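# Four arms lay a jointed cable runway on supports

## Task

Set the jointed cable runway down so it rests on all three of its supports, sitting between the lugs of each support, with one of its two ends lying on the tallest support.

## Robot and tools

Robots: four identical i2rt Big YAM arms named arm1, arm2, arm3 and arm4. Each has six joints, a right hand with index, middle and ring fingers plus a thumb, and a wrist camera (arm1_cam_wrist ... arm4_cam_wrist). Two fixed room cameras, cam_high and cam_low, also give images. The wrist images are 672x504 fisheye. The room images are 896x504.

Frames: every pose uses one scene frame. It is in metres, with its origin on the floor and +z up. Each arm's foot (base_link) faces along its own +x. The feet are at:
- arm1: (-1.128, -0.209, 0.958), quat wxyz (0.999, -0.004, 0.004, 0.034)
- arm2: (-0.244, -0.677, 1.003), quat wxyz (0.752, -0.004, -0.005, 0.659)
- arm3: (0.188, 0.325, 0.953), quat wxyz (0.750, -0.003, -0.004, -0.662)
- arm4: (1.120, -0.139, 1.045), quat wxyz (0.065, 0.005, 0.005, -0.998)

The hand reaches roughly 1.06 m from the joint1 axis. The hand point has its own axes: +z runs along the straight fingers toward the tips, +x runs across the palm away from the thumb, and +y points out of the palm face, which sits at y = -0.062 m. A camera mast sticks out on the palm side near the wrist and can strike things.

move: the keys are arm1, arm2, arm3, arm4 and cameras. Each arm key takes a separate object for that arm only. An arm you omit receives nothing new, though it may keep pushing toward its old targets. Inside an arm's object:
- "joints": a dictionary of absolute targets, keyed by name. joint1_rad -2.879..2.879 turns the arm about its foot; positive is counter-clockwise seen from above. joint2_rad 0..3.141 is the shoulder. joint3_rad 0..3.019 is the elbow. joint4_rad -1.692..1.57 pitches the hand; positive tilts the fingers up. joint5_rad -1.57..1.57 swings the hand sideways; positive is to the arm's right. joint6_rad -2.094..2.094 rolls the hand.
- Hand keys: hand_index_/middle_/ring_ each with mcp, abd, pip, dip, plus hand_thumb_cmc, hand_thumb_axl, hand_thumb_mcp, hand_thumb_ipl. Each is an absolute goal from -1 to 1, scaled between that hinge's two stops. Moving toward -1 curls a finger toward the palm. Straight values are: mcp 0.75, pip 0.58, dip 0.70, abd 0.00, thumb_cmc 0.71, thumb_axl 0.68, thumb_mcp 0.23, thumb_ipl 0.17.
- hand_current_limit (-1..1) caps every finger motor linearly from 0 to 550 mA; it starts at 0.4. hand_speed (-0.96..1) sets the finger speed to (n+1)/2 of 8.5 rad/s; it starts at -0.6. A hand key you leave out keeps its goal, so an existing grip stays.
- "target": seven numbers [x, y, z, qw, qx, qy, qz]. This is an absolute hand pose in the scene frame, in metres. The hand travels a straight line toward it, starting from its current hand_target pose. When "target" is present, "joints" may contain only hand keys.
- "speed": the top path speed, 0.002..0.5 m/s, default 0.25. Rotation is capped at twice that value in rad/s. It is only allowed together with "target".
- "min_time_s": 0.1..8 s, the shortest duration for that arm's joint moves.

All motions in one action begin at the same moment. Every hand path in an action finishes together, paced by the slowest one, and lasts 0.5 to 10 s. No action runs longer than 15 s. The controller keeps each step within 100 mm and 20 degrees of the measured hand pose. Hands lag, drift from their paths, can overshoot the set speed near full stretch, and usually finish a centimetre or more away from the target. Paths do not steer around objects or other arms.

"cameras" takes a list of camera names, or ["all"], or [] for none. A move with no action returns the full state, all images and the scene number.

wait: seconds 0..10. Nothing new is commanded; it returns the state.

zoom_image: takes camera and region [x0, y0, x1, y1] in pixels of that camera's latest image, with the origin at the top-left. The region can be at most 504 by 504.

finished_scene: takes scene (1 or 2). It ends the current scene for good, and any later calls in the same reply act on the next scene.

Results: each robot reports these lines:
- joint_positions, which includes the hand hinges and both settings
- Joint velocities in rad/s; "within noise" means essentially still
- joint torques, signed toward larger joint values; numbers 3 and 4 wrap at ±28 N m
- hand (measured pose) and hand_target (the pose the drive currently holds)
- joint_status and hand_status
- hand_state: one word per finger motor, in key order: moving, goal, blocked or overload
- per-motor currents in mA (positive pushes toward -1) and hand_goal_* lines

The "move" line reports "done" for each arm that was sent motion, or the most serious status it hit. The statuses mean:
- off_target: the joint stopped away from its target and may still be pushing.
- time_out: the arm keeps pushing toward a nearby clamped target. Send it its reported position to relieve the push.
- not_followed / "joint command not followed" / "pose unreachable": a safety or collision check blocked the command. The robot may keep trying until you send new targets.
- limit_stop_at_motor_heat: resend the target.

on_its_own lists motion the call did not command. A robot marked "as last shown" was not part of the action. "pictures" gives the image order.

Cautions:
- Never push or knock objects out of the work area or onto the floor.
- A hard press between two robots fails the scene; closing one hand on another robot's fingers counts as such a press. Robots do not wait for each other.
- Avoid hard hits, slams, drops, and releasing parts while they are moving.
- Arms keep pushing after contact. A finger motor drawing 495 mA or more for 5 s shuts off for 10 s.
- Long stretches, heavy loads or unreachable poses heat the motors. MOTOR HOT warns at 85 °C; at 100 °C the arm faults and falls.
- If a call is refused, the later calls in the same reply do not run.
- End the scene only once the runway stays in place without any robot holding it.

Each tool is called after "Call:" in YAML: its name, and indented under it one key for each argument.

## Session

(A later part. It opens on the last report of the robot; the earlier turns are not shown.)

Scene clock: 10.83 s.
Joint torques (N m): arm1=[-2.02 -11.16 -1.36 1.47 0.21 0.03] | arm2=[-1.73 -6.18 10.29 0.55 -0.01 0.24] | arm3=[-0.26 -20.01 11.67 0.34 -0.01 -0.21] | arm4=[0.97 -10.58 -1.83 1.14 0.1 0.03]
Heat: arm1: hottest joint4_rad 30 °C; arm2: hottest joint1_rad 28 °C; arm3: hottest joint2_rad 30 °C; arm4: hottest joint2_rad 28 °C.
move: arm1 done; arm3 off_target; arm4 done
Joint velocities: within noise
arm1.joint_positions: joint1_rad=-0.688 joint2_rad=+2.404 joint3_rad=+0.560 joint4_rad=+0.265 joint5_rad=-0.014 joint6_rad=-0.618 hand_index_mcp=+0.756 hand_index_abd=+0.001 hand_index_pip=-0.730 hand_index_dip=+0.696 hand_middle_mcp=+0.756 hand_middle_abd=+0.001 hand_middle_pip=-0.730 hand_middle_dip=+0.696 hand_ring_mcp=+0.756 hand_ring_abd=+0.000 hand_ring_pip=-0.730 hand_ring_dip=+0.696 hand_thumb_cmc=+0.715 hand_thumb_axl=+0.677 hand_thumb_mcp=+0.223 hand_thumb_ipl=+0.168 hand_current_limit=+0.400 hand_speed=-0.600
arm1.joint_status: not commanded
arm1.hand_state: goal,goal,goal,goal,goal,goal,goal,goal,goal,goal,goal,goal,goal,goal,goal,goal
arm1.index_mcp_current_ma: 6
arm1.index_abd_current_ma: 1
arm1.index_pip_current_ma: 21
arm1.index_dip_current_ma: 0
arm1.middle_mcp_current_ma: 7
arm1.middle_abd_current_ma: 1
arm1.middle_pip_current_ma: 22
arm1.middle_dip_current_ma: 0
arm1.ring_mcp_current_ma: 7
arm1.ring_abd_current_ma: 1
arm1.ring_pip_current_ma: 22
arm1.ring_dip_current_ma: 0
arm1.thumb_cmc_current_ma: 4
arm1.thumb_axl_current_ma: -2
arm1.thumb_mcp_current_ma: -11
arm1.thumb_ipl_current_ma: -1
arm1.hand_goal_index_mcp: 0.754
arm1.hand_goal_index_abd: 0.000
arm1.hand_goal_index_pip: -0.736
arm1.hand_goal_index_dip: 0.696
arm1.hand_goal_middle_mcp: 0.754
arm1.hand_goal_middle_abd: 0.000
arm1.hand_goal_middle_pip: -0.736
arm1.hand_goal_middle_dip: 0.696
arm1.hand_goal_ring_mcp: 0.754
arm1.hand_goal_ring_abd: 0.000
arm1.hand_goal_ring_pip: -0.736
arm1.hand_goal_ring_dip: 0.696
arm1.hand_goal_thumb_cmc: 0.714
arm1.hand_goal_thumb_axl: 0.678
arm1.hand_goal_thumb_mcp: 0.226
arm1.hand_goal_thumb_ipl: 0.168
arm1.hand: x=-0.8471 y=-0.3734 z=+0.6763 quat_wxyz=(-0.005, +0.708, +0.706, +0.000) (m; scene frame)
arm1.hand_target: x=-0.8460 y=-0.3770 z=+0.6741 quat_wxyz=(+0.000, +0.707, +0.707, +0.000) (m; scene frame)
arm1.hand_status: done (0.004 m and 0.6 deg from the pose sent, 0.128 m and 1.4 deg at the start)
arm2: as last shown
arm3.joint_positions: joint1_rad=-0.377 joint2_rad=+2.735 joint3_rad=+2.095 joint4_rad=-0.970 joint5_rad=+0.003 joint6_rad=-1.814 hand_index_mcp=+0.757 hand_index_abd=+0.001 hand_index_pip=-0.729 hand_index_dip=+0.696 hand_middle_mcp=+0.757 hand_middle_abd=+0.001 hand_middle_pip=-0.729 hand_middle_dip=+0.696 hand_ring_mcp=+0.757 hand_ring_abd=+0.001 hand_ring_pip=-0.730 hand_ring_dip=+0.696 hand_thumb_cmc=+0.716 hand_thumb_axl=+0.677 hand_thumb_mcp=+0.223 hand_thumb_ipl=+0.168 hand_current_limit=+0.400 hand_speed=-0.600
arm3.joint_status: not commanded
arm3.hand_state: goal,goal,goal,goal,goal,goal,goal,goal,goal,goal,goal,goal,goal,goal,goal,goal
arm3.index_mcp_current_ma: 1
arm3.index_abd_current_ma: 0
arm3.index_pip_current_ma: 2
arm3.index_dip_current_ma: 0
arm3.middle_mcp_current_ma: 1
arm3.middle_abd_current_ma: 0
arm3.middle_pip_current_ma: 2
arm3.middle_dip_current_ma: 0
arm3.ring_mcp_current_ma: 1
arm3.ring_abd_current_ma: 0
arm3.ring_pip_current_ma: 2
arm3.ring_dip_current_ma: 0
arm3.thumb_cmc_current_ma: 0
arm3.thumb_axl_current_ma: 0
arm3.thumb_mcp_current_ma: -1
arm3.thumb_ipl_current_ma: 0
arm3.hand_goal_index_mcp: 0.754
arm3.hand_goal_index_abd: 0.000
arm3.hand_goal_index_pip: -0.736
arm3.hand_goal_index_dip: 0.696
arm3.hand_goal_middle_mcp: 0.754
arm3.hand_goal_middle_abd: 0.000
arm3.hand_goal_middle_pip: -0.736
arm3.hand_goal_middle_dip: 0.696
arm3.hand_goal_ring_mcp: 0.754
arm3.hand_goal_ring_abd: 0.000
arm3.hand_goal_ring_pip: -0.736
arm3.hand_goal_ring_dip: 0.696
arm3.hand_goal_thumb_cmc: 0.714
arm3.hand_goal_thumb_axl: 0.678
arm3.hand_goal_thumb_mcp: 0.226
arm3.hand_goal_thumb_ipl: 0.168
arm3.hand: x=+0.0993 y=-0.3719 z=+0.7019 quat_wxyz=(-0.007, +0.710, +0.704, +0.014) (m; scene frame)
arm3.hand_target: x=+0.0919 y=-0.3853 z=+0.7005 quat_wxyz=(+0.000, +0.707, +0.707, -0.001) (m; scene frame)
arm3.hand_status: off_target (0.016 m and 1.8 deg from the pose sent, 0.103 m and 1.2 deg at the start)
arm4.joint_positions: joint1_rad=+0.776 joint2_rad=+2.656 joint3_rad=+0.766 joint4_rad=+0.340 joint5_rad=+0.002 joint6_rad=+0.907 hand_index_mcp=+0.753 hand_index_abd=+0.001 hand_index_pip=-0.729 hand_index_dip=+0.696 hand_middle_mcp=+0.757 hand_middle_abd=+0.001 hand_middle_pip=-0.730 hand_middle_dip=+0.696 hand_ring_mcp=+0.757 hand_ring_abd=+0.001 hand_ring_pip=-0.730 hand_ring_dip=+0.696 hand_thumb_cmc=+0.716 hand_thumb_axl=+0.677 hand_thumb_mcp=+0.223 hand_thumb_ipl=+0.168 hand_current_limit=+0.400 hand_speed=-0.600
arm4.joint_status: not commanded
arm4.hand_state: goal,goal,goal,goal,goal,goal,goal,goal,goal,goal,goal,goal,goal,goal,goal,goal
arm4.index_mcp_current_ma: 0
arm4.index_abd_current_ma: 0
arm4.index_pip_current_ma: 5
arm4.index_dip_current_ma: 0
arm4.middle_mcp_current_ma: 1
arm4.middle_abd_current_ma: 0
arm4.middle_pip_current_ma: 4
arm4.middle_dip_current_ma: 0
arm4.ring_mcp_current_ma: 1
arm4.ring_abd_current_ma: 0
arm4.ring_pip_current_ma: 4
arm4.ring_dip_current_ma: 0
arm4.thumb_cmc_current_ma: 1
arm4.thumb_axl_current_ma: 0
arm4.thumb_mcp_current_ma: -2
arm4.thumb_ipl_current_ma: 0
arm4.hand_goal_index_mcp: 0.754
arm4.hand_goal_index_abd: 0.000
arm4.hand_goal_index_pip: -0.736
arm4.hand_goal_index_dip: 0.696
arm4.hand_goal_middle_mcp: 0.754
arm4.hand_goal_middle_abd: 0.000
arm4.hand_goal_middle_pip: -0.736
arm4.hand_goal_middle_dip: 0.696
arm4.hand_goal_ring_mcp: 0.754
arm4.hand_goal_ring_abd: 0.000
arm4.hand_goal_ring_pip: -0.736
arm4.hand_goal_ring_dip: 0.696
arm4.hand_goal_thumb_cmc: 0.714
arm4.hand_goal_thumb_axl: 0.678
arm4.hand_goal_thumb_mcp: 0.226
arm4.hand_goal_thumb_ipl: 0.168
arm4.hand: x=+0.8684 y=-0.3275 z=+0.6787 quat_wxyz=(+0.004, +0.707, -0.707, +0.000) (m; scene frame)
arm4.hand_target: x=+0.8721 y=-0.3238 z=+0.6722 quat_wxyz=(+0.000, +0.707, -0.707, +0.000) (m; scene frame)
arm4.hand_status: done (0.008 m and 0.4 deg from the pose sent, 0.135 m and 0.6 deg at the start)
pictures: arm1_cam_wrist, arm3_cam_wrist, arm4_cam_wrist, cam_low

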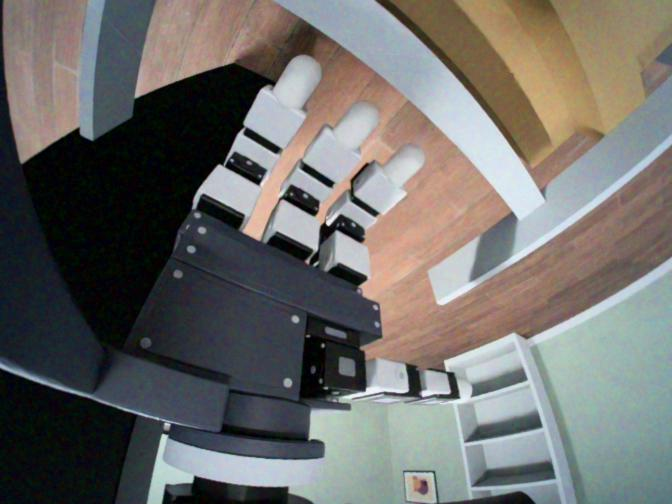

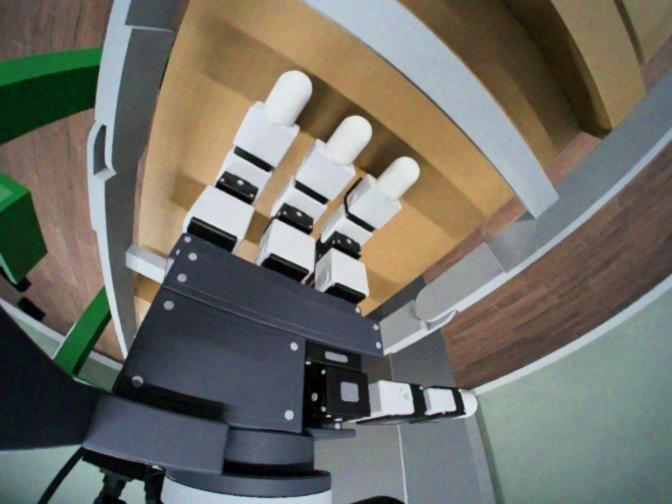

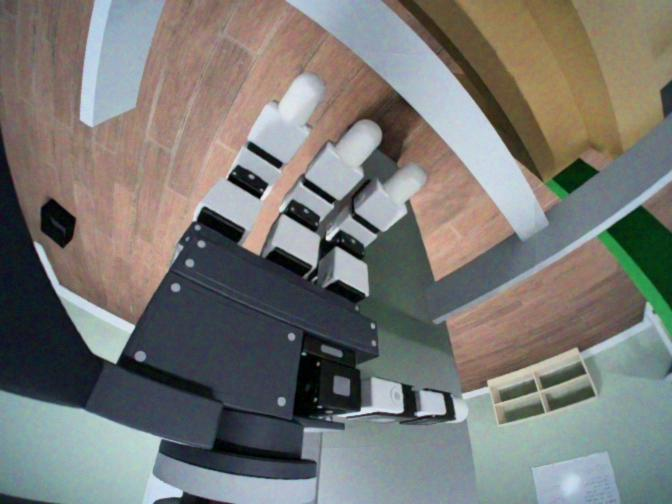

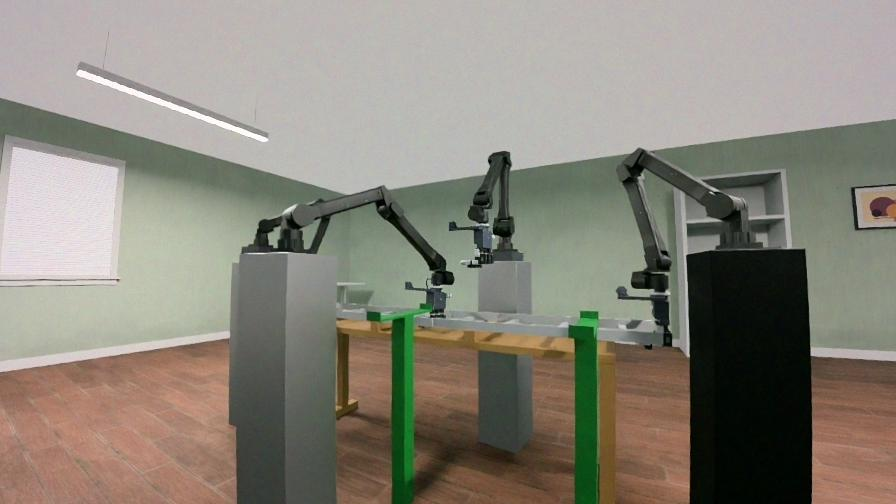

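Call:
move:
  arm1: {"target": [-0.848, -0.379, 0.660, 0, 0.7071, 0.7071, 0], "speed": 0.1}
  arm3: {"target": [0.092, -0.388, 0.680, 0, 0.7071, 0.7071, 0], "speed": 0.1}
  arm4: {"target": [0.874, -0.324, 0.661, 0, 0.7071, -0.7071, 0], "speed": 0.1}
  cameras: ["cam_low"]

Call:
zoom_image:
  camera: "cam_low"
  region: [560, 280, 690, 380]

Call:
zoom_image:
  camera: "cam_low"
  region: [390, 280, 490, 360]

Scene clock: 12.43 s.
Joint torques (N m): arm1=[-2.02 -11.11 -1.5 1.46 0.21 0.04] | arm2=[-1.67 -6.36 10.3 0.53 -0.01 0.23] | arm3=[-0.32 -19.31 11.71 0.36 -0.03 -0.19] | arm4=[1.44 -10.4 -1.89 1.17 0.1 0.08]
Heat: arm1: hottest joint4_rad 30 °C; arm2: hottest joint1_rad 28 °C; arm3: hottest joint3_rad 31 °C; arm4: hottest joint2_rad 28 °C.
move: arm1 done; arm3 off_target; arm4 done
Joint velocities: within noise
arm1.joint_positions: joint1_rad=-0.699 joint2_rad=+2.453 joint3_rad=+0.583 joint4_rad=+0.293 joint5_rad=-0.014 joint6_rad=-0.629 hand_index_mcp=+0.756 hand_index_abd=+0.001 hand_index_pip=-0.730 hand_index_dip=+0.696 hand_middle_mcp=+0.756 hand_middle_abd=+0.001 hand_middle_pip=-0.730 hand_middle_dip=+0.696 hand_ring_mcp=+0.756 hand_ring_abd=+0.000 hand_ring_pip=-0.730 hand_ring_dip=+0.696 hand_thumb_cmc=+0.715 hand_thumb_axl=+0.677 hand_thumb_mcp=+0.223 hand_thumb_ipl=+0.168 hand_current_limit=+0.400 hand_speed=-0.600
arm1.joint_status: not commanded
arm1.hand_state: goal,goal,goal,goal,goal,goal,goal,goal,goal,goal,goal,goal,goal,goal,goal,goal
arm1.index_mcp_current_ma: 6
arm1.index_abd_current_ma: 1
arm1.index_pip_current_ma: 21
arm1.index_dip_current_ma: 0
arm1.middle_mcp_current_ma: 7
arm1.middle_abd_current_ma: 1
arm1.middle_pip_current_ma: 22
arm1.middle_dip_current_ma: 0
arm1.ring_mcp_current_ma: 7
arm1.ring_abd_current_ma: 1
arm1.ring_pip_current_ma: 22
arm1.ring_dip_current_ma: 0
arm1.thumb_cmc_current_ma: 4
arm1.thumb_axl_current_ma: -2
arm1.thumb_mcp_current_ma: -11
arm1.thumb_ipl_current_ma: -1
arm1.hand_goal_index_mcp: 0.754
arm1.hand_goal_index_abd: 0.000
arm1.hand_goal_index_pip: -0.736
arm1.hand_goal_index_dip: 0.696
arm1.hand_goal_middle_mcp: 0.754
arm1.hand_goal_middle_abd: 0.000
arm1.hand_goal_middle_pip: -0.736
arm1.hand_goal_middle_dip: 0.696
arm1.hand_goal_ring_mcp: 0.754
arm1.hand_goal_ring_abd: 0.000
arm1.hand_goal_ring_pip: -0.736
arm1.hand_goal_ring_dip: 0.696
arm1.hand_goal_thumb_cmc: 0.714
arm1.hand_goal_thumb_axl: 0.678
arm1.hand_goal_thumb_mcp: 0.226
arm1.hand_goal_thumb_ipl: 0.168
arm1.hand: x=-0.8483 y=-0.3761 z=+0.6632 quat_wxyz=(-0.004, +0.708, +0.706, +0.001) (m; scene frame)
arm1.hand_target: x=-0.8481 y=-0.3790 z=+0.6600 quat_wxyz=(+0.000, +0.707, +0.707, +0.000) (m; scene frame)
arm1.hand_status: done (0.004 m and 0.5 deg from the pose sent, 0.017 m and 0.6 deg at the start)
arm2: as last shown
arm3.joint_positions: joint1_rad=-0.377 joint2_rad=+2.776 joint3_rad=+2.134 joint4_rad=-0.962 joint5_rad=+0.003 joint6_rad=-1.815 hand_index_mcp=+0.754 hand_index_abd=+0.004 hand_index_pip=-0.736 hand_index_dip=+0.696 hand_middle_mcp=+0.757 hand_middle_abd=+0.001 hand_middle_pip=-0.729 hand_middle_dip=+0.696 hand_ring_mcp=+0.757 hand_ring_abd=+0.001 hand_ring_pip=-0.730 hand_ring_dip=+0.696 hand_thumb_cmc=+0.716 hand_thumb_axl=+0.677 hand_thumb_mcp=+0.223 hand_thumb_ipl=+0.168 hand_current_limit=+0.400 hand_speed=-0.600
arm3.joint_status: not commanded
arm3.hand_state: goal,goal,goal,goal,goal,goal,goal,goal,goal,goal,goal,goal,goal,goal,goal,goal
arm3.index_mcp_current_ma: 0
arm3.index_abd_current_ma: 1
arm3.index_pip_current_ma: 0
arm3.index_dip_current_ma: 0
arm3.middle_mcp_current_ma: 1
arm3.middle_abd_current_ma: 0
arm3.middle_pip_current_ma: 2
arm3.middle_dip_current_ma: 0
arm3.ring_mcp_current_ma: 1
arm3.ring_abd_current_ma: 0
arm3.ring_pip_current_ma: 2
arm3.ring_dip_current_ma: 0
arm3.thumb_cmc_current_ma: 0
arm3.thumb_axl_current_ma: 0
arm3.thumb_mcp_current_ma: -1
arm3.thumb_ipl_current_ma: 0
arm3.hand_goal_index_mcp: 0.754
arm3.hand_goal_index_abd: 0.000
arm3.hand_goal_index_pip: -0.736
arm3.hand_goal_index_dip: 0.696
arm3.hand_goal_middle_mcp: 0.754
arm3.hand_goal_middle_abd: 0.000
arm3.hand_goal_middle_pip: -0.736
arm3.hand_goal_middle_dip: 0.696
arm3.hand_goal_ring_mcp: 0.754
arm3.hand_goal_ring_abd: 0.000
arm3.hand_goal_ring_pip: -0.736
arm3.hand_goal_ring_dip: 0.696
arm3.hand_goal_thumb_cmc: 0.714
arm3.hand_goal_thumb_axl: 0.678
arm3.hand_goal_thumb_mcp: 0.226
arm3.hand_goal_thumb_ipl: 0.168
arm3.hand: x=+0.0978 y=-0.3766 z=+0.6861 quat_wxyz=(-0.005, +0.710, +0.704, +0.010) (m; scene frame)
arm3.hand_target: x=+0.0922 y=-0.3874 z=+0.6805 quat_wxyz=(+0.000, +0.707, +0.707, -0.001) (m; scene frame)
arm3.hand_status: off_target (0.014 m and 1.4 deg from the pose sent, 0.028 m and 1.8 deg at the start)
arm4.joint_positions: joint1_rad=+0.776 joint2_rad=+2.688 joint3_rad=+0.787 joint4_rad=+0.352 joint5_rad=+0.002 joint6_rad=+0.907 hand_index_mcp=+0.753 hand_index_abd=+0.001 hand_index_pip=-0.729 hand_index_dip=+0.696 hand_middle_mcp=+0.757 hand_middle_abd=+0.001 hand_middle_pip=-0.730 hand_middle_dip=+0.696 hand_ring_mcp=+0.757 hand_ring_abd=+0.001 hand_ring_pip=-0.730 hand_ring_dip=+0.696 hand_thumb_cmc=+0.716 hand_thumb_axl=+0.677 hand_thumb_mcp=+0.223 hand_thumb_ipl=+0.168 hand_current_limit=+0.400 hand_speed=-0.600
arm4.joint_status: not commanded
arm4.hand_state: goal,goal,goal,goal,goal,goal,goal,goal,goal,goal,goal,goal,goal,goal,goal,goal
arm4.index_mcp_current_ma: 0
arm4.index_abd_current_ma: 0
arm4.index_pip_current_ma: 5
arm4.index_dip_current_ma: 0
arm4.middle_mcp_current_ma: 1
arm4.middle_abd_current_ma: 0
arm4.middle_pip_current_ma: 4
arm4.middle_dip_current_ma: 0
arm4.ring_mcp_current_ma: 1
arm4.ring_abd_current_ma: 0
arm4.ring_pip_current_ma: 4
arm4.ring_dip_current_ma: 0
arm4.thumb_cmc_current_ma: 1
arm4.thumb_axl_current_ma: 0
arm4.thumb_mcp_current_ma: -2
arm4.thumb_ipl_current_ma: 0
arm4.hand_goal_index_mcp: 0.754
arm4.hand_goal_index_abd: 0.000
arm4.hand_goal_index_pip: -0.736
arm4.hand_goal_index_dip: 0.696
arm4.hand_goal_middle_mcp: 0.754
arm4.hand_goal_middle_abd: 0.000
arm4.hand_goal_middle_pip: -0.736
arm4.hand_goal_middle_dip: 0.696
arm4.hand_goal_ring_mcp: 0.754
arm4.hand_goal_ring_abd: 0.000
arm4.hand_goal_ring_pip: -0.736
arm4.hand_goal_ring_dip: 0.696
arm4.hand_goal_thumb_cmc: 0.714
arm4.hand_goal_thumb_axl: 0.678
arm4.hand_goal_thumb_mcp: 0.226
arm4.hand_goal_thumb_ipl: 0.168
arm4.hand: x=+0.8685 y=-0.3274 z=+0.6684 quat_wxyz=(+0.005, +0.707, -0.707, +0.000) (m; scene frame)
arm4.hand_target: x=+0.8740 y=-0.3238 z=+0.6612 quat_wxyz=(+0.000, +0.707, -0.707, +0.000) (m; scene frame)
arm4.hand_status: done (0.010 m and 0.5 deg from the pose sent, 0.019 m and 0.5 deg at the start)
pictures: cam_low

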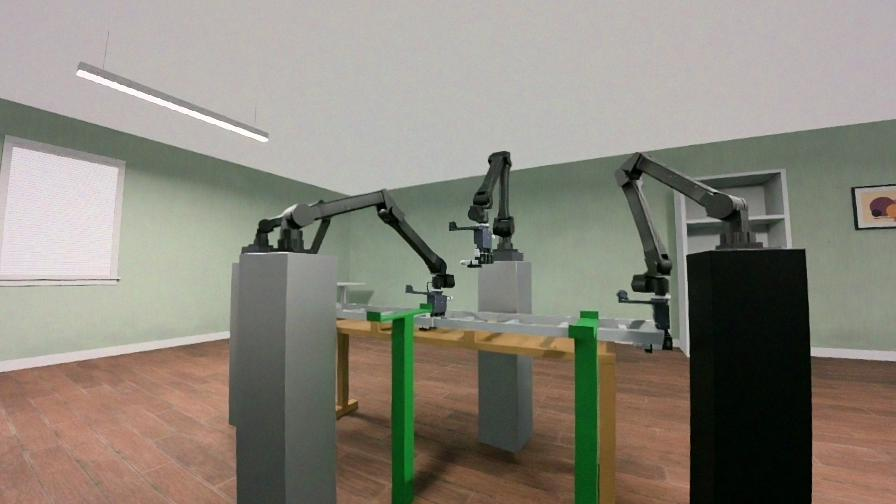

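Scaled by 3.877 from the camera's 896x504 image, which has a finer 1280x720 frame.

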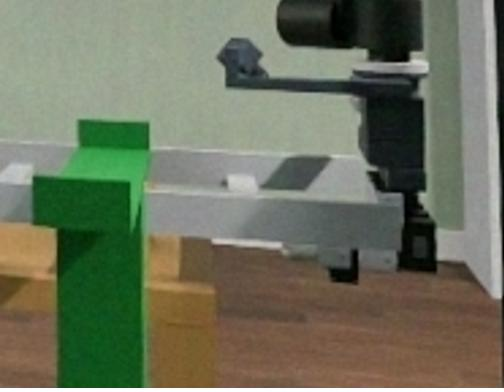

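Scaled by 5.040 from the camera's 896x504 image, which has a finer 1280x720 frame.

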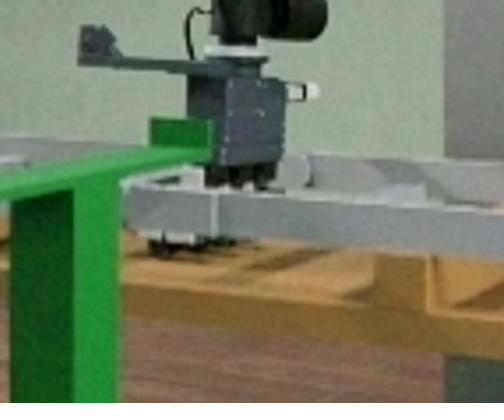

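Call:
move:
  arm1: {"target": [-0.756, -0.3785, 0.661, 0, 0.7071, 0.7071, 0], "speed": 0.08}
  arm3: {"target": [0.199, -0.374, 0.685, 0, 0.7071, 0.7071, 0], "speed": 0.08}
  arm4: {"target": [0.778, -0.323, 0.662, 0, 0.7071, -0.7071, 0], "speed": 0.08}
  cameras: ["arm1_cam_wrist", "arm3_cam_wrist", "arm4_cam_wrist", "cam_low"]

Scene clock: 14.90 s.
Joint torques (N m): arm1=[-1.08 -15.21 -0.01 0.34 0.22 0.25] | arm2=[-1.67 -6.18 10.28 0.55 0 0.24] | arm3=[0.56 -21.71 5.87 0.53 -0.1 0.05] | arm4=[0.67 -14.51 -0.85 0.51 0.01 -0.05]
Heat: arm1: hottest joint4_rad 30 °C; arm2: hottest joint1_rad 28 °C; arm3: hottest joint3_rad 31 °C; arm4: hottest joint2_rad 28 °C.
move: arm1 done; arm3 done; arm4 done
Joint velocities: within noise
arm1.joint_positions: joint1_rad=-0.542 joint2_rad=+2.421 joint3_rad=+0.765 joint4_rad=+0.083 joint5_rad=-0.013 joint6_rad=-0.477 hand_index_mcp=+0.756 hand_index_abd=+0.001 hand_index_pip=-0.730 hand_index_dip=+0.696 hand_middle_mcp=+0.756 hand_middle_abd=+0.001 hand_middle_pip=-0.730 hand_middle_dip=+0.696 hand_ring_mcp=+0.756 hand_ring_abd=+0.000 hand_ring_pip=-0.730 hand_ring_dip=+0.696 hand_thumb_cmc=+0.715 hand_thumb_axl=+0.677 hand_thumb_mcp=+0.223 hand_thumb_ipl=+0.168 hand_current_limit=+0.400 hand_speed=-0.600
arm1.joint_status: not commanded
arm1.hand_state: goal,goal,goal,goal,goal,goal,goal,goal,goal,goal,goal,goal,goal,goal,goal,goal
arm1.index_mcp_current_ma: 6
arm1.index_abd_current_ma: 1
arm1.index_pip_current_ma: 21
arm1.index_dip_current_ma: 0
arm1.middle_mcp_current_ma: 7
arm1.middle_abd_current_ma: 1
arm1.middle_pip_current_ma: 22
arm1.middle_dip_current_ma: 0
arm1.ring_mcp_current_ma: 7
arm1.ring_abd_current_ma: 1
arm1.ring_pip_current_ma: 22
arm1.ring_dip_current_ma: 0
arm1.thumb_cmc_current_ma: 4
arm1.thumb_axl_current_ma: -2
arm1.thumb_mcp_current_ma: -11
arm1.thumb_ipl_current_ma: -1
arm1.hand_goal_index_mcp: 0.754
arm1.hand_goal_index_abd: 0.000
arm1.hand_goal_index_pip: -0.736
arm1.hand_goal_index_dip: 0.696
arm1.hand_goal_middle_mcp: 0.754
arm1.hand_goal_middle_abd: 0.000
arm1.hand_goal_middle_pip: -0.736
arm1.hand_goal_middle_dip: 0.696
arm1.hand_goal_ring_mcp: 0.754
arm1.hand_goal_ring_abd: 0.000
arm1.hand_goal_ring_pip: -0.736
arm1.hand_goal_ring_dip: 0.696
arm1.hand_goal_thumb_cmc: 0.714
arm1.hand_goal_thumb_axl: 0.678
arm1.hand_goal_thumb_mcp: 0.226
arm1.hand_goal_thumb_ipl: 0.168
arm1.hand: x=-0.7614 y=-0.3772 z=+0.6579 quat_wxyz=(-0.002, +0.706, +0.709, +0.000) (m; scene frame)
arm1.hand_target: x=-0.7560 y=-0.3784 z=+0.6610 quat_wxyz=(+0.000, +0.707, +0.707, +0.000) (m; scene frame)
arm1.hand_status: done (0.006 m and 0.4 deg from the pose sent, 0.092 m and 0.5 deg at the start)
arm2: as last shown
arm3.joint_positions: joint1_rad=-0.238 joint2_rad=+2.721 joint3_rad=+2.003 joint4_rad=-0.863 joint5_rad=+0.004 joint6_rad=-1.692 hand_index_mcp=+0.752 hand_index_abd=+0.004 hand_index_pip=-0.740 hand_index_dip=+0.696 hand_middle_mcp=+0.757 hand_middle_abd=+0.001 hand_middle_pip=-0.729 hand_middle_dip=+0.696 hand_ring_mcp=+0.757 hand_ring_abd=+0.001 hand_ring_pip=-0.730 hand_ring_dip=+0.696 hand_thumb_cmc=+0.716 hand_thumb_axl=+0.677 hand_thumb_mcp=+0.223 hand_thumb_ipl=+0.168 hand_current_limit=+0.400 hand_speed=-0.600
arm3.joint_status: not commanded
arm3.hand_state: goal,goal,goal,goal,goal,goal,goal,goal,goal,goal,goal,goal,goal,goal,goal,goal
arm3.index_mcp_current_ma: 0
arm3.index_abd_current_ma: 1
arm3.index_pip_current_ma: -1
arm3.index_dip_current_ma: 0
arm3.middle_mcp_current_ma: 1
arm3.middle_abd_current_ma: 0
arm3.middle_pip_current_ma: 2
arm3.middle_dip_current_ma: 0
arm3.ring_mcp_current_ma: 1
arm3.ring_abd_current_ma: 0
arm3.ring_pip_current_ma: 2
arm3.ring_dip_current_ma: 0
arm3.thumb_cmc_current_ma: 0
arm3.thumb_axl_current_ma: 0
arm3.thumb_mcp_current_ma: -1
arm3.thumb_ipl_current_ma: 0
arm3.hand_goal_index_mcp: 0.754
arm3.hand_goal_index_abd: 0.000
arm3.hand_goal_index_pip: -0.736
arm3.hand_goal_index_dip: 0.696
arm3.hand_goal_middle_mcp: 0.754
arm3.hand_goal_middle_abd: 0.000
arm3.hand_goal_middle_pip: -0.736
arm3.hand_goal_middle_dip: 0.696
arm3.hand_goal_ring_mcp: 0.754
arm3.hand_goal_ring_abd: 0.000
arm3.hand_goal_ring_pip: -0.736
arm3.hand_goal_ring_dip: 0.696
arm3.hand_goal_thumb_cmc: 0.714
arm3.hand_goal_thumb_axl: 0.678
arm3.hand_goal_thumb_mcp: 0.226
arm3.hand_goal_thumb_ipl: 0.168
arm3.hand: x=+0.1955 y=-0.3759 z=+0.6841 quat_wxyz=(+0.000, +0.705, +0.710, +0.000) (m; scene frame)
arm3.hand_target: x=+0.1990 y=-0.3741 z=+0.6851 quat_wxyz=(+0.000, +0.707, +0.707, +0.000) (m; scene frame)
arm3.hand_status: done (0.004 m and 0.4 deg from the pose sent, 0.101 m and 1.4 deg at the start)
arm4.joint_positions: joint1_rad=+0.555 joint2_rad=+2.667 joint3_rad=+0.931 joint4_rad=+0.171 joint5_rad=+0.001 joint6_rad=+0.690 hand_index_mcp=+0.753 hand_index_abd=+0.001 hand_index_pip=-0.729 hand_index_dip=+0.696 hand_middle_mcp=+0.757 hand_middle_abd=+0.001 hand_middle_pip=-0.730 hand_middle_dip=+0.696 hand_ring_mcp=+0.757 hand_ring_abd=+0.001 hand_ring_pip=-0.730 hand_ring_dip=+0.696 hand_thumb_cmc=+0.716 hand_thumb_axl=+0.677 hand_thumb_mcp=+0.223 hand_thumb_ipl=+0.168 hand_current_limit=+0.400 hand_speed=-0.600
arm4.joint_status: not commanded
arm4.hand_state: goal,goal,goal,goal,goal,goal,goal,goal,goal,goal,goal,goal,goal,goal,goal,goal
arm4.index_mcp_current_ma: 0
arm4.index_abd_current_ma: 0
arm4.index_pip_current_ma: 5
arm4.index_dip_current_ma: 0
arm4.middle_mcp_current_ma: 1
arm4.middle_abd_current_ma: 0
arm4.middle_pip_current_ma: 4
arm4.middle_dip_current_ma: 0
arm4.ring_mcp_current_ma: 1
arm4.ring_abd_current_ma: 0
arm4.ring_pip_current_ma: 4
arm4.ring_dip_current_ma: 0
arm4.thumb_cmc_current_ma: 1
arm4.thumb_axl_current_ma: 0
arm4.thumb_mcp_current_ma: -2
arm4.thumb_ipl_current_ma: 0
arm4.hand_goal_index_mcp: 0.754
arm4.hand_goal_index_abd: 0.000
arm4.hand_goal_index_pip: -0.736
arm4.hand_goal_index_dip: 0.696
arm4.hand_goal_middle_mcp: 0.754
arm4.hand_goal_middle_abd: 0.000
arm4.hand_goal_middle_pip: -0.736
arm4.hand_goal_middle_dip: 0.696
arm4.hand_goal_ring_mcp: 0.754
arm4.hand_goal_ring_abd: 0.000
arm4.hand_goal_ring_pip: -0.736
arm4.hand_goal_ring_dip: 0.696
arm4.hand_goal_thumb_cmc: 0.714
arm4.hand_goal_thumb_axl: 0.678
arm4.hand_goal_thumb_mcp: 0.226
arm4.hand_goal_thumb_ipl: 0.168
arm4.hand: x=+0.7837 y=-0.3196 z=+0.6595 quat_wxyz=(-0.004, +0.706, -0.708, -0.001) (m; scene frame)
arm4.hand_target: x=+0.7780 y=-0.3231 z=+0.6620 quat_wxyz=(+0.000, +0.707, -0.707, +0.000) (m; scene frame)
arm4.hand_status: done (0.007 m and 0.5 deg from the pose sent, 0.091 m and 0.5 deg at the start)
pictures: arm1_cam_wrist, arm3_cam_wrist, arm4_cam_wrist, cam_low

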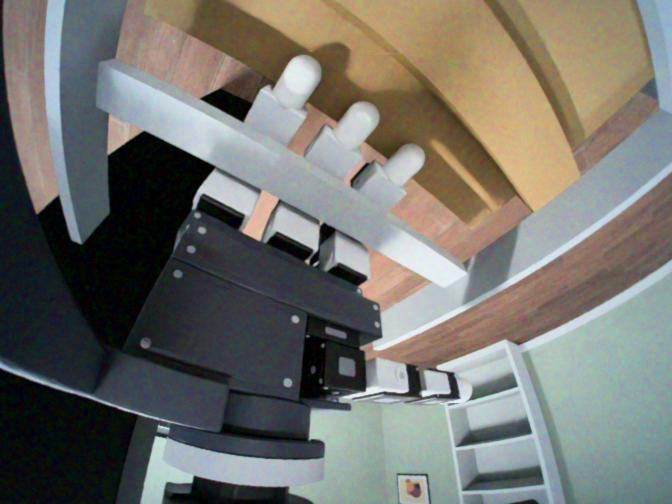

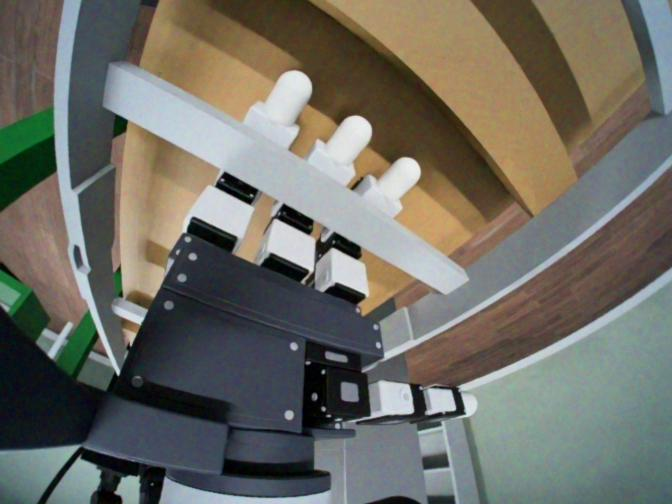

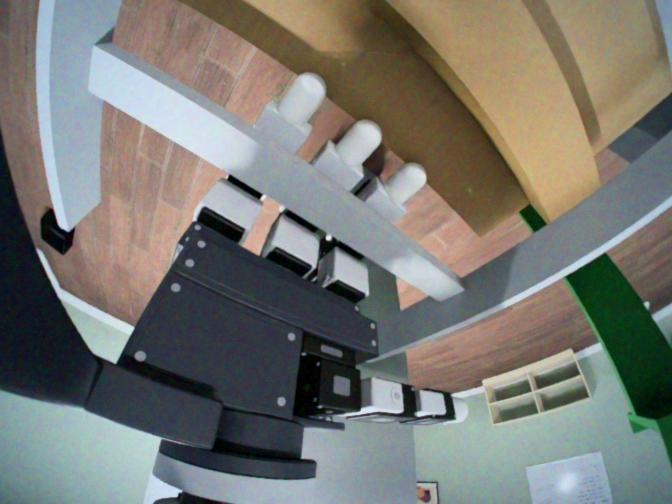

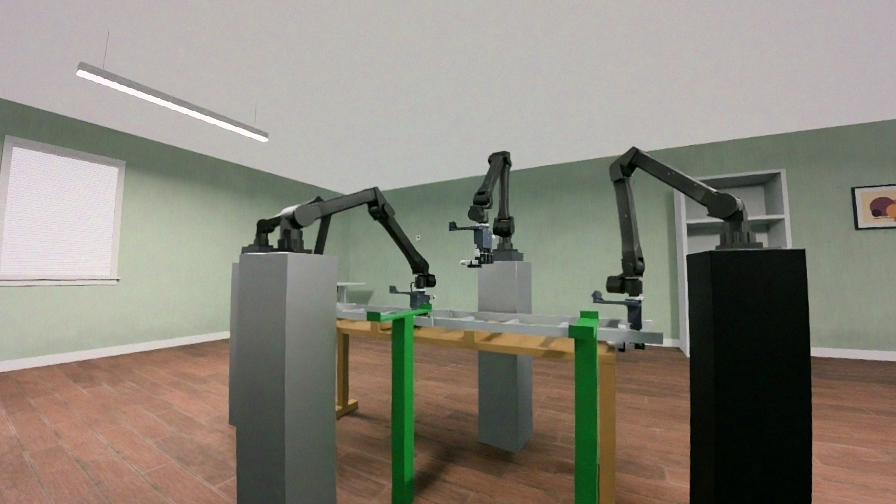

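Call:
move:
  arm1: {"target": [-0.745, -0.3785, 0.697, 0, 0.7071, 0.7071, 0], "speed": 0.05}
  arm3: {"target": [0.209, -0.372, 0.701, 0, 0.7071, 0.7071, 0], "speed": 0.05}
  arm4: {"target": [0.776, -0.327, 0.696, 0, 0.7071, -0.7071, 0], "speed": 0.05}
  cameras: ["all"]

Scene clock: 17.63 s.
Joint torques (N m): arm1=[-0.67 -19.08 -0.8 -0.2 0.15 0.32] | arm2=[-1.85 -6.18 10.26 0.54 -0.01 0.24] | arm3=[0.32 -22.18 6.06 0.32 -0.1 0.08] | arm4=[0.85 -17.32 -2.86 0.28 0.02 -0.01]
Heat: arm1: hottest joint4_rad 30 °C; arm2: hottest joint1_rad 28 °C; arm3: hottest joint3_rad 31 °C; arm4: hottest joint2_rad 28 °C.
move: arm1 off_target; arm3 off_target; arm4 off_target
Joint velocities: within noise
arm1.joint_positions: joint1_rad=-0.534 joint2_rad=+2.353 joint3_rad=+0.759 joint4_rad=+0.004 joint5_rad=-0.012 joint6_rad=-0.470 hand_index_mcp=+0.759 hand_index_abd=-0.003 hand_index_pip=-0.717 hand_index_dip=+0.696 hand_middle_mcp=+0.757 hand_middle_abd=-0.002 hand_middle_pip=-0.722 hand_middle_dip=+0.696 hand_ring_mcp=+0.761 hand_ring_abd=+0.000 hand_ring_pip=-0.730 hand_ring_dip=+0.696 hand_thumb_cmc=+0.715 hand_thumb_axl=+0.677 hand_thumb_mcp=+0.223 hand_thumb_ipl=+0.168 hand_current_limit=+0.400 hand_speed=-0.600
arm1.joint_status: not commanded
arm1.hand_state: goal,goal,goal,goal,goal,goal,goal,goal,goal,goal,goal,goal,goal,goal,goal,goal
arm1.index_mcp_current_ma: 18
arm1.index_abd_current_ma: -8
arm1.index_pip_current_ma: 72
arm1.index_dip_current_ma: 0
arm1.middle_mcp_current_ma: 11
arm1.middle_abd_current_ma: -6
arm1.middle_pip_current_ma: 51
arm1.middle_dip_current_ma: 0
arm1.ring_mcp_current_ma: 26
arm1.ring_abd_current_ma: 1
arm1.ring_pip_current_ma: 21
arm1.ring_dip_current_ma: 0
arm1.thumb_cmc_current_ma: 3
arm1.thumb_axl_current_ma: -2
arm1.thumb_mcp_current_ma: -11
arm1.thumb_ipl_current_ma: -1
arm1.hand_goal_index_mcp: 0.754
arm1.hand_goal_index_abd: 0.000
arm1.hand_goal_index_pip: -0.736
arm1.hand_goal_index_dip: 0.696
arm1.hand_goal_middle_mcp: 0.754
arm1.hand_goal_middle_abd: 0.000
arm1.hand_goal_middle_pip: -0.736
arm1.hand_goal_middle_dip: 0.696
arm1.hand_goal_ring_mcp: 0.754
arm1.hand_goal_ring_abd: 0.000
arm1.hand_goal_ring_pip: -0.736
arm1.hand_goal_ring_dip: 0.696
arm1.hand_goal_thumb_cmc: 0.714
arm1.hand_goal_thumb_axl: 0.678
arm1.hand_goal_thumb_mcp: 0.226
arm1.hand_goal_thumb_ipl: 0.168
arm1.hand: x=-0.7562 y=-0.3772 z=+0.6769 quat_wxyz=(-0.011, +0.706, +0.708, -0.003) (m; scene frame)
arm1.hand_target: x=-0.7451 y=-0.3783 z=+0.6960 quat_wxyz=(+0.000, +0.707, +0.707, +0.000) (m; scene frame)
arm1.hand_status: off_target (0.023 m and 1.3 deg from the pose sent, 0.042 m and 0.4 deg at the start)
arm2: as last shown
arm3.joint_positions: joint1_rad=-0.224 joint2_rad=+2.694 joint3_rad=+1.966 joint4_rad=-0.862 joint5_rad=+0.004 joint6_rad=-1.679 hand_index_mcp=+0.753 hand_index_abd=+0.004 hand_index_pip=-0.736 hand_index_dip=+0.696 hand_middle_mcp=+0.757 hand_middle_abd=+0.001 hand_middle_pip=-0.729 hand_middle_dip=+0.696 hand_ring_mcp=+0.759 hand_ring_abd=+0.002 hand_ring_pip=-0.729 hand_ring_dip=+0.696 hand_thumb_cmc=+0.716 hand_thumb_axl=+0.677 hand_thumb_mcp=+0.223 hand_thumb_ipl=+0.168 hand_current_limit=+0.400 hand_speed=-0.600
arm3.joint_status: not commanded
arm3.hand_state: goal,goal,goal,goal,goal,goal,goal,goal,goal,goal,goal,goal,goal,goal,goal,goal
arm3.index_mcp_current_ma: 0
arm3.index_abd_current_ma: 1
arm3.index_pip_current_ma: 0
arm3.index_dip_current_ma: 0
arm3.middle_mcp_current_ma: 1
arm3.middle_abd_current_ma: 0
arm3.middle_pip_current_ma: 2
arm3.middle_dip_current_ma: 0
arm3.ring_mcp_current_ma: 2
arm3.ring_abd_current_ma: 0
arm3.ring_pip_current_ma: 2
arm3.ring_dip_current_ma: 0
arm3.thumb_cmc_current_ma: 0
arm3.thumb_axl_current_ma: 0
arm3.thumb_mcp_current_ma: -1
arm3.thumb_ipl_current_ma: 0
arm3.hand_goal_index_mcp: 0.754
arm3.hand_goal_index_abd: 0.000
arm3.hand_goal_index_pip: -0.736
arm3.hand_goal_index_dip: 0.696
arm3.hand_goal_middle_mcp: 0.754
arm3.hand_goal_middle_abd: 0.000
arm3.hand_goal_middle_pip: -0.736
arm3.hand_goal_middle_dip: 0.696
arm3.hand_goal_ring_mcp: 0.754
arm3.hand_goal_ring_abd: 0.000
arm3.hand_goal_ring_pip: -0.736
arm3.hand_goal_ring_dip: 0.696
arm3.hand_goal_thumb_cmc: 0.714
arm3.hand_goal_thumb_axl: 0.678
arm3.hand_goal_thumb_mcp: 0.226
arm3.hand_goal_thumb_ipl: 0.168
arm3.hand: x=+0.2056 y=-0.3689 z=+0.6910 quat_wxyz=(-0.003, +0.704, +0.710, +0.004) (m; scene frame)
arm3.hand_target: x=+0.2089 y=-0.3720 z=+0.7008 quat_wxyz=(+0.000, +0.707, +0.707, +0.000) (m; scene frame)
arm3.hand_status: off_target (0.011 m and 0.8 deg from the pose sent, 0.022 m and 0.4 deg at the start)
arm4.joint_positions: joint1_rad=+0.555 joint2_rad=+2.601 joint3_rad=+0.911 joint4_rad=+0.133 joint5_rad=+0.001 joint6_rad=+0.689 hand_index_mcp=+0.754 hand_index_abd=+0.001 hand_index_pip=-0.729 hand_index_dip=+0.696 hand_middle_mcp=+0.757 hand_middle_abd=+0.002 hand_middle_pip=-0.726 hand_middle_dip=+0.696 hand_ring_mcp=+0.762 hand_ring_abd=+0.005 hand_ring_pip=-0.721 hand_ring_dip=+0.696 hand_thumb_cmc=+0.716 hand_thumb_axl=+0.677 hand_thumb_mcp=+0.223 hand_thumb_ipl=+0.168 hand_current_limit=+0.400 hand_speed=-0.600
arm4.joint_status: not commanded
arm4.hand_state: goal,goal,goal,goal,goal,goal,goal,goal,goal,goal,goal,goal,goal,goal,goal,goal
arm4.index_mcp_current_ma: 0
arm4.index_abd_current_ma: 0
arm4.index_pip_current_ma: 5
arm4.index_dip_current_ma: 0
arm4.middle_mcp_current_ma: 2
arm4.middle_abd_current_ma: 1
arm4.middle_pip_current_ma: 10
arm4.middle_dip_current_ma: 0
arm4.ring_mcp_current_ma: 7
arm4.ring_abd_current_ma: 2
arm4.ring_pip_current_ma: 16
arm4.ring_dip_current_ma: 0
arm4.thumb_cmc_current_ma: 1
arm4.thumb_axl_current_ma: 0
arm4.thumb_mcp_current_ma: -2
arm4.thumb_ipl_current_ma: 0
arm4.hand_goal_index_mcp: 0.754
arm4.hand_goal_index_abd: 0.000
arm4.hand_goal_index_pip: -0.736
arm4.hand_goal_index_dip: 0.696
arm4.hand_goal_middle_mcp: 0.754
arm4.hand_goal_middle_abd: 0.000
arm4.hand_goal_middle_pip: -0.736
arm4.hand_goal_middle_dip: 0.696
arm4.hand_goal_ring_mcp: 0.754
arm4.hand_goal_ring_abd: 0.000
arm4.hand_goal_ring_pip: -0.736
arm4.hand_goal_ring_dip: 0.696
arm4.hand_goal_thumb_cmc: 0.714
arm4.hand_goal_thumb_axl: 0.678
arm4.hand_goal_thumb_mcp: 0.226
arm4.hand_goal_thumb_ipl: 0.168
arm4.hand: x=+0.7749 y=-0.3268 z=+0.6813 quat_wxyz=(+0.000, +0.706, -0.708, -0.001) (m; scene frame)
arm4.hand_target: x=+0.7761 y=-0.3269 z=+0.6952 quat_wxyz=(+0.000, +0.707, -0.707, +0.000) (m; scene frame)
arm4.hand_status: off_target (0.015 m and 0.2 deg from the pose sent, 0.038 m and 0.5 deg at the start)
pictures: arm1_cam_wrist, arm2_cam_wrist, arm3_cam_wrist, arm4_cam_wrist, cam_high, cam_low

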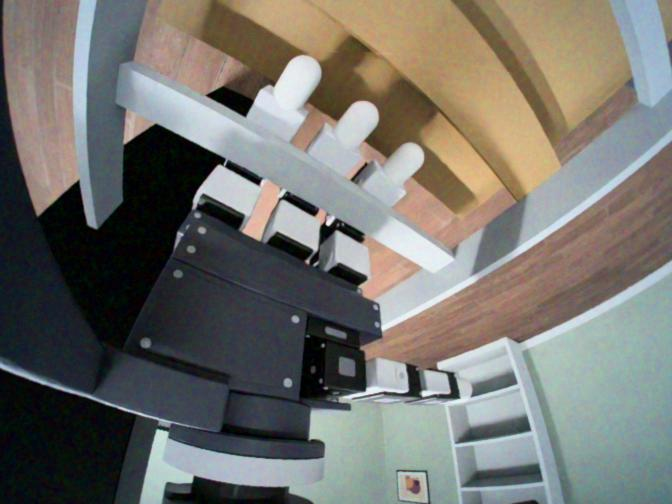

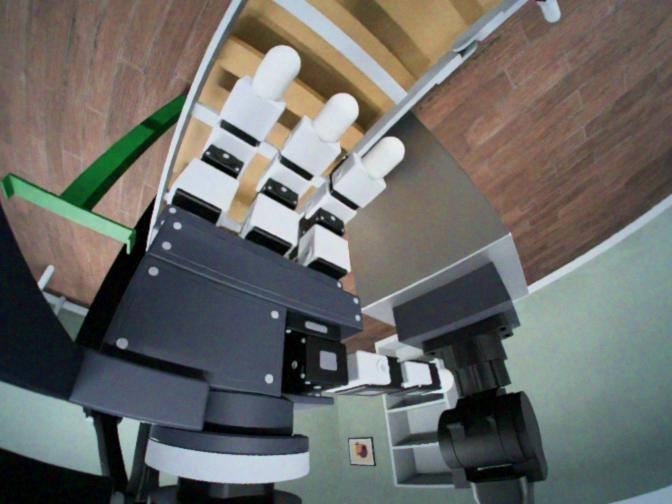

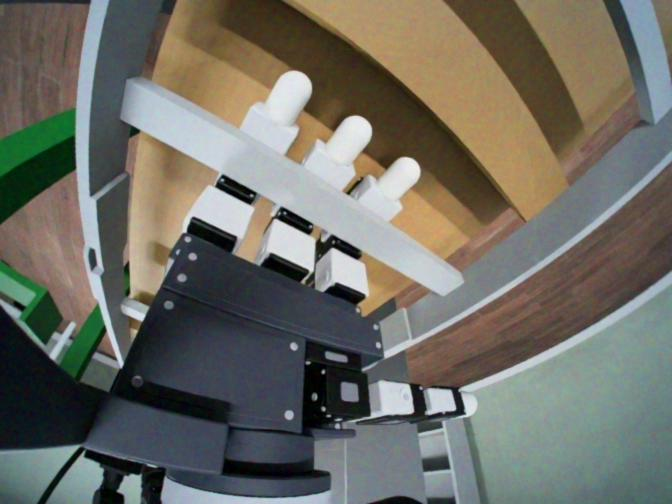

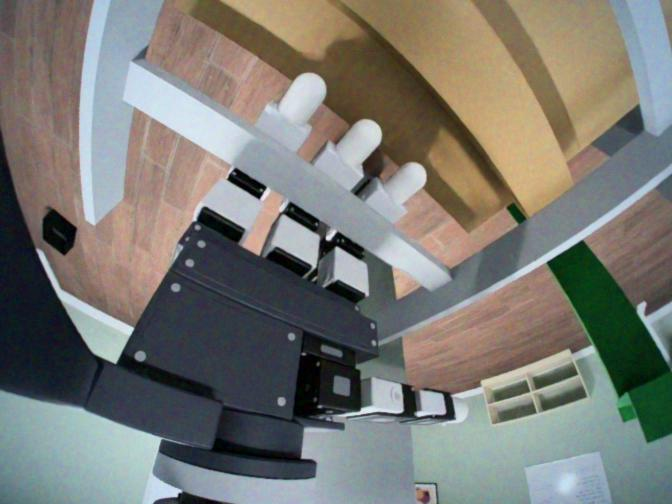

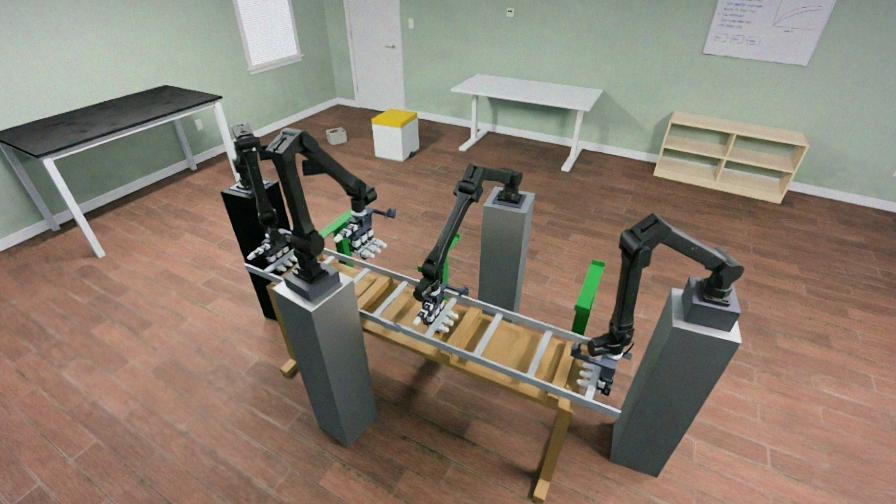

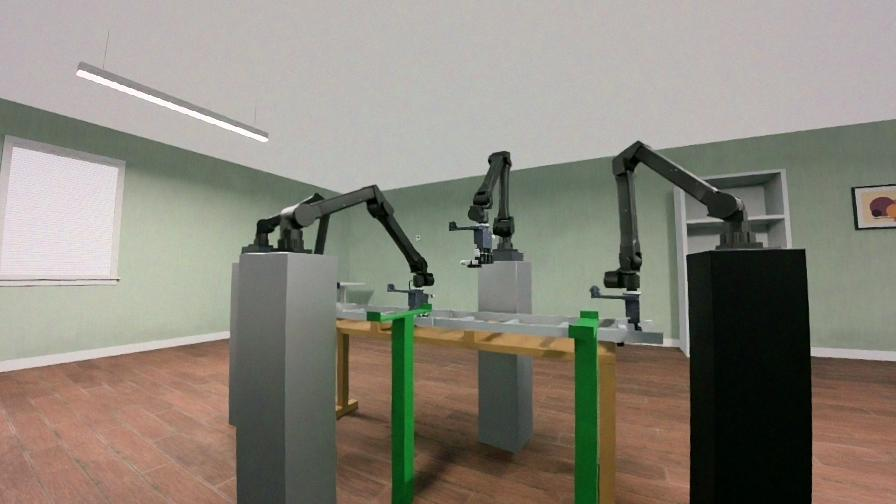

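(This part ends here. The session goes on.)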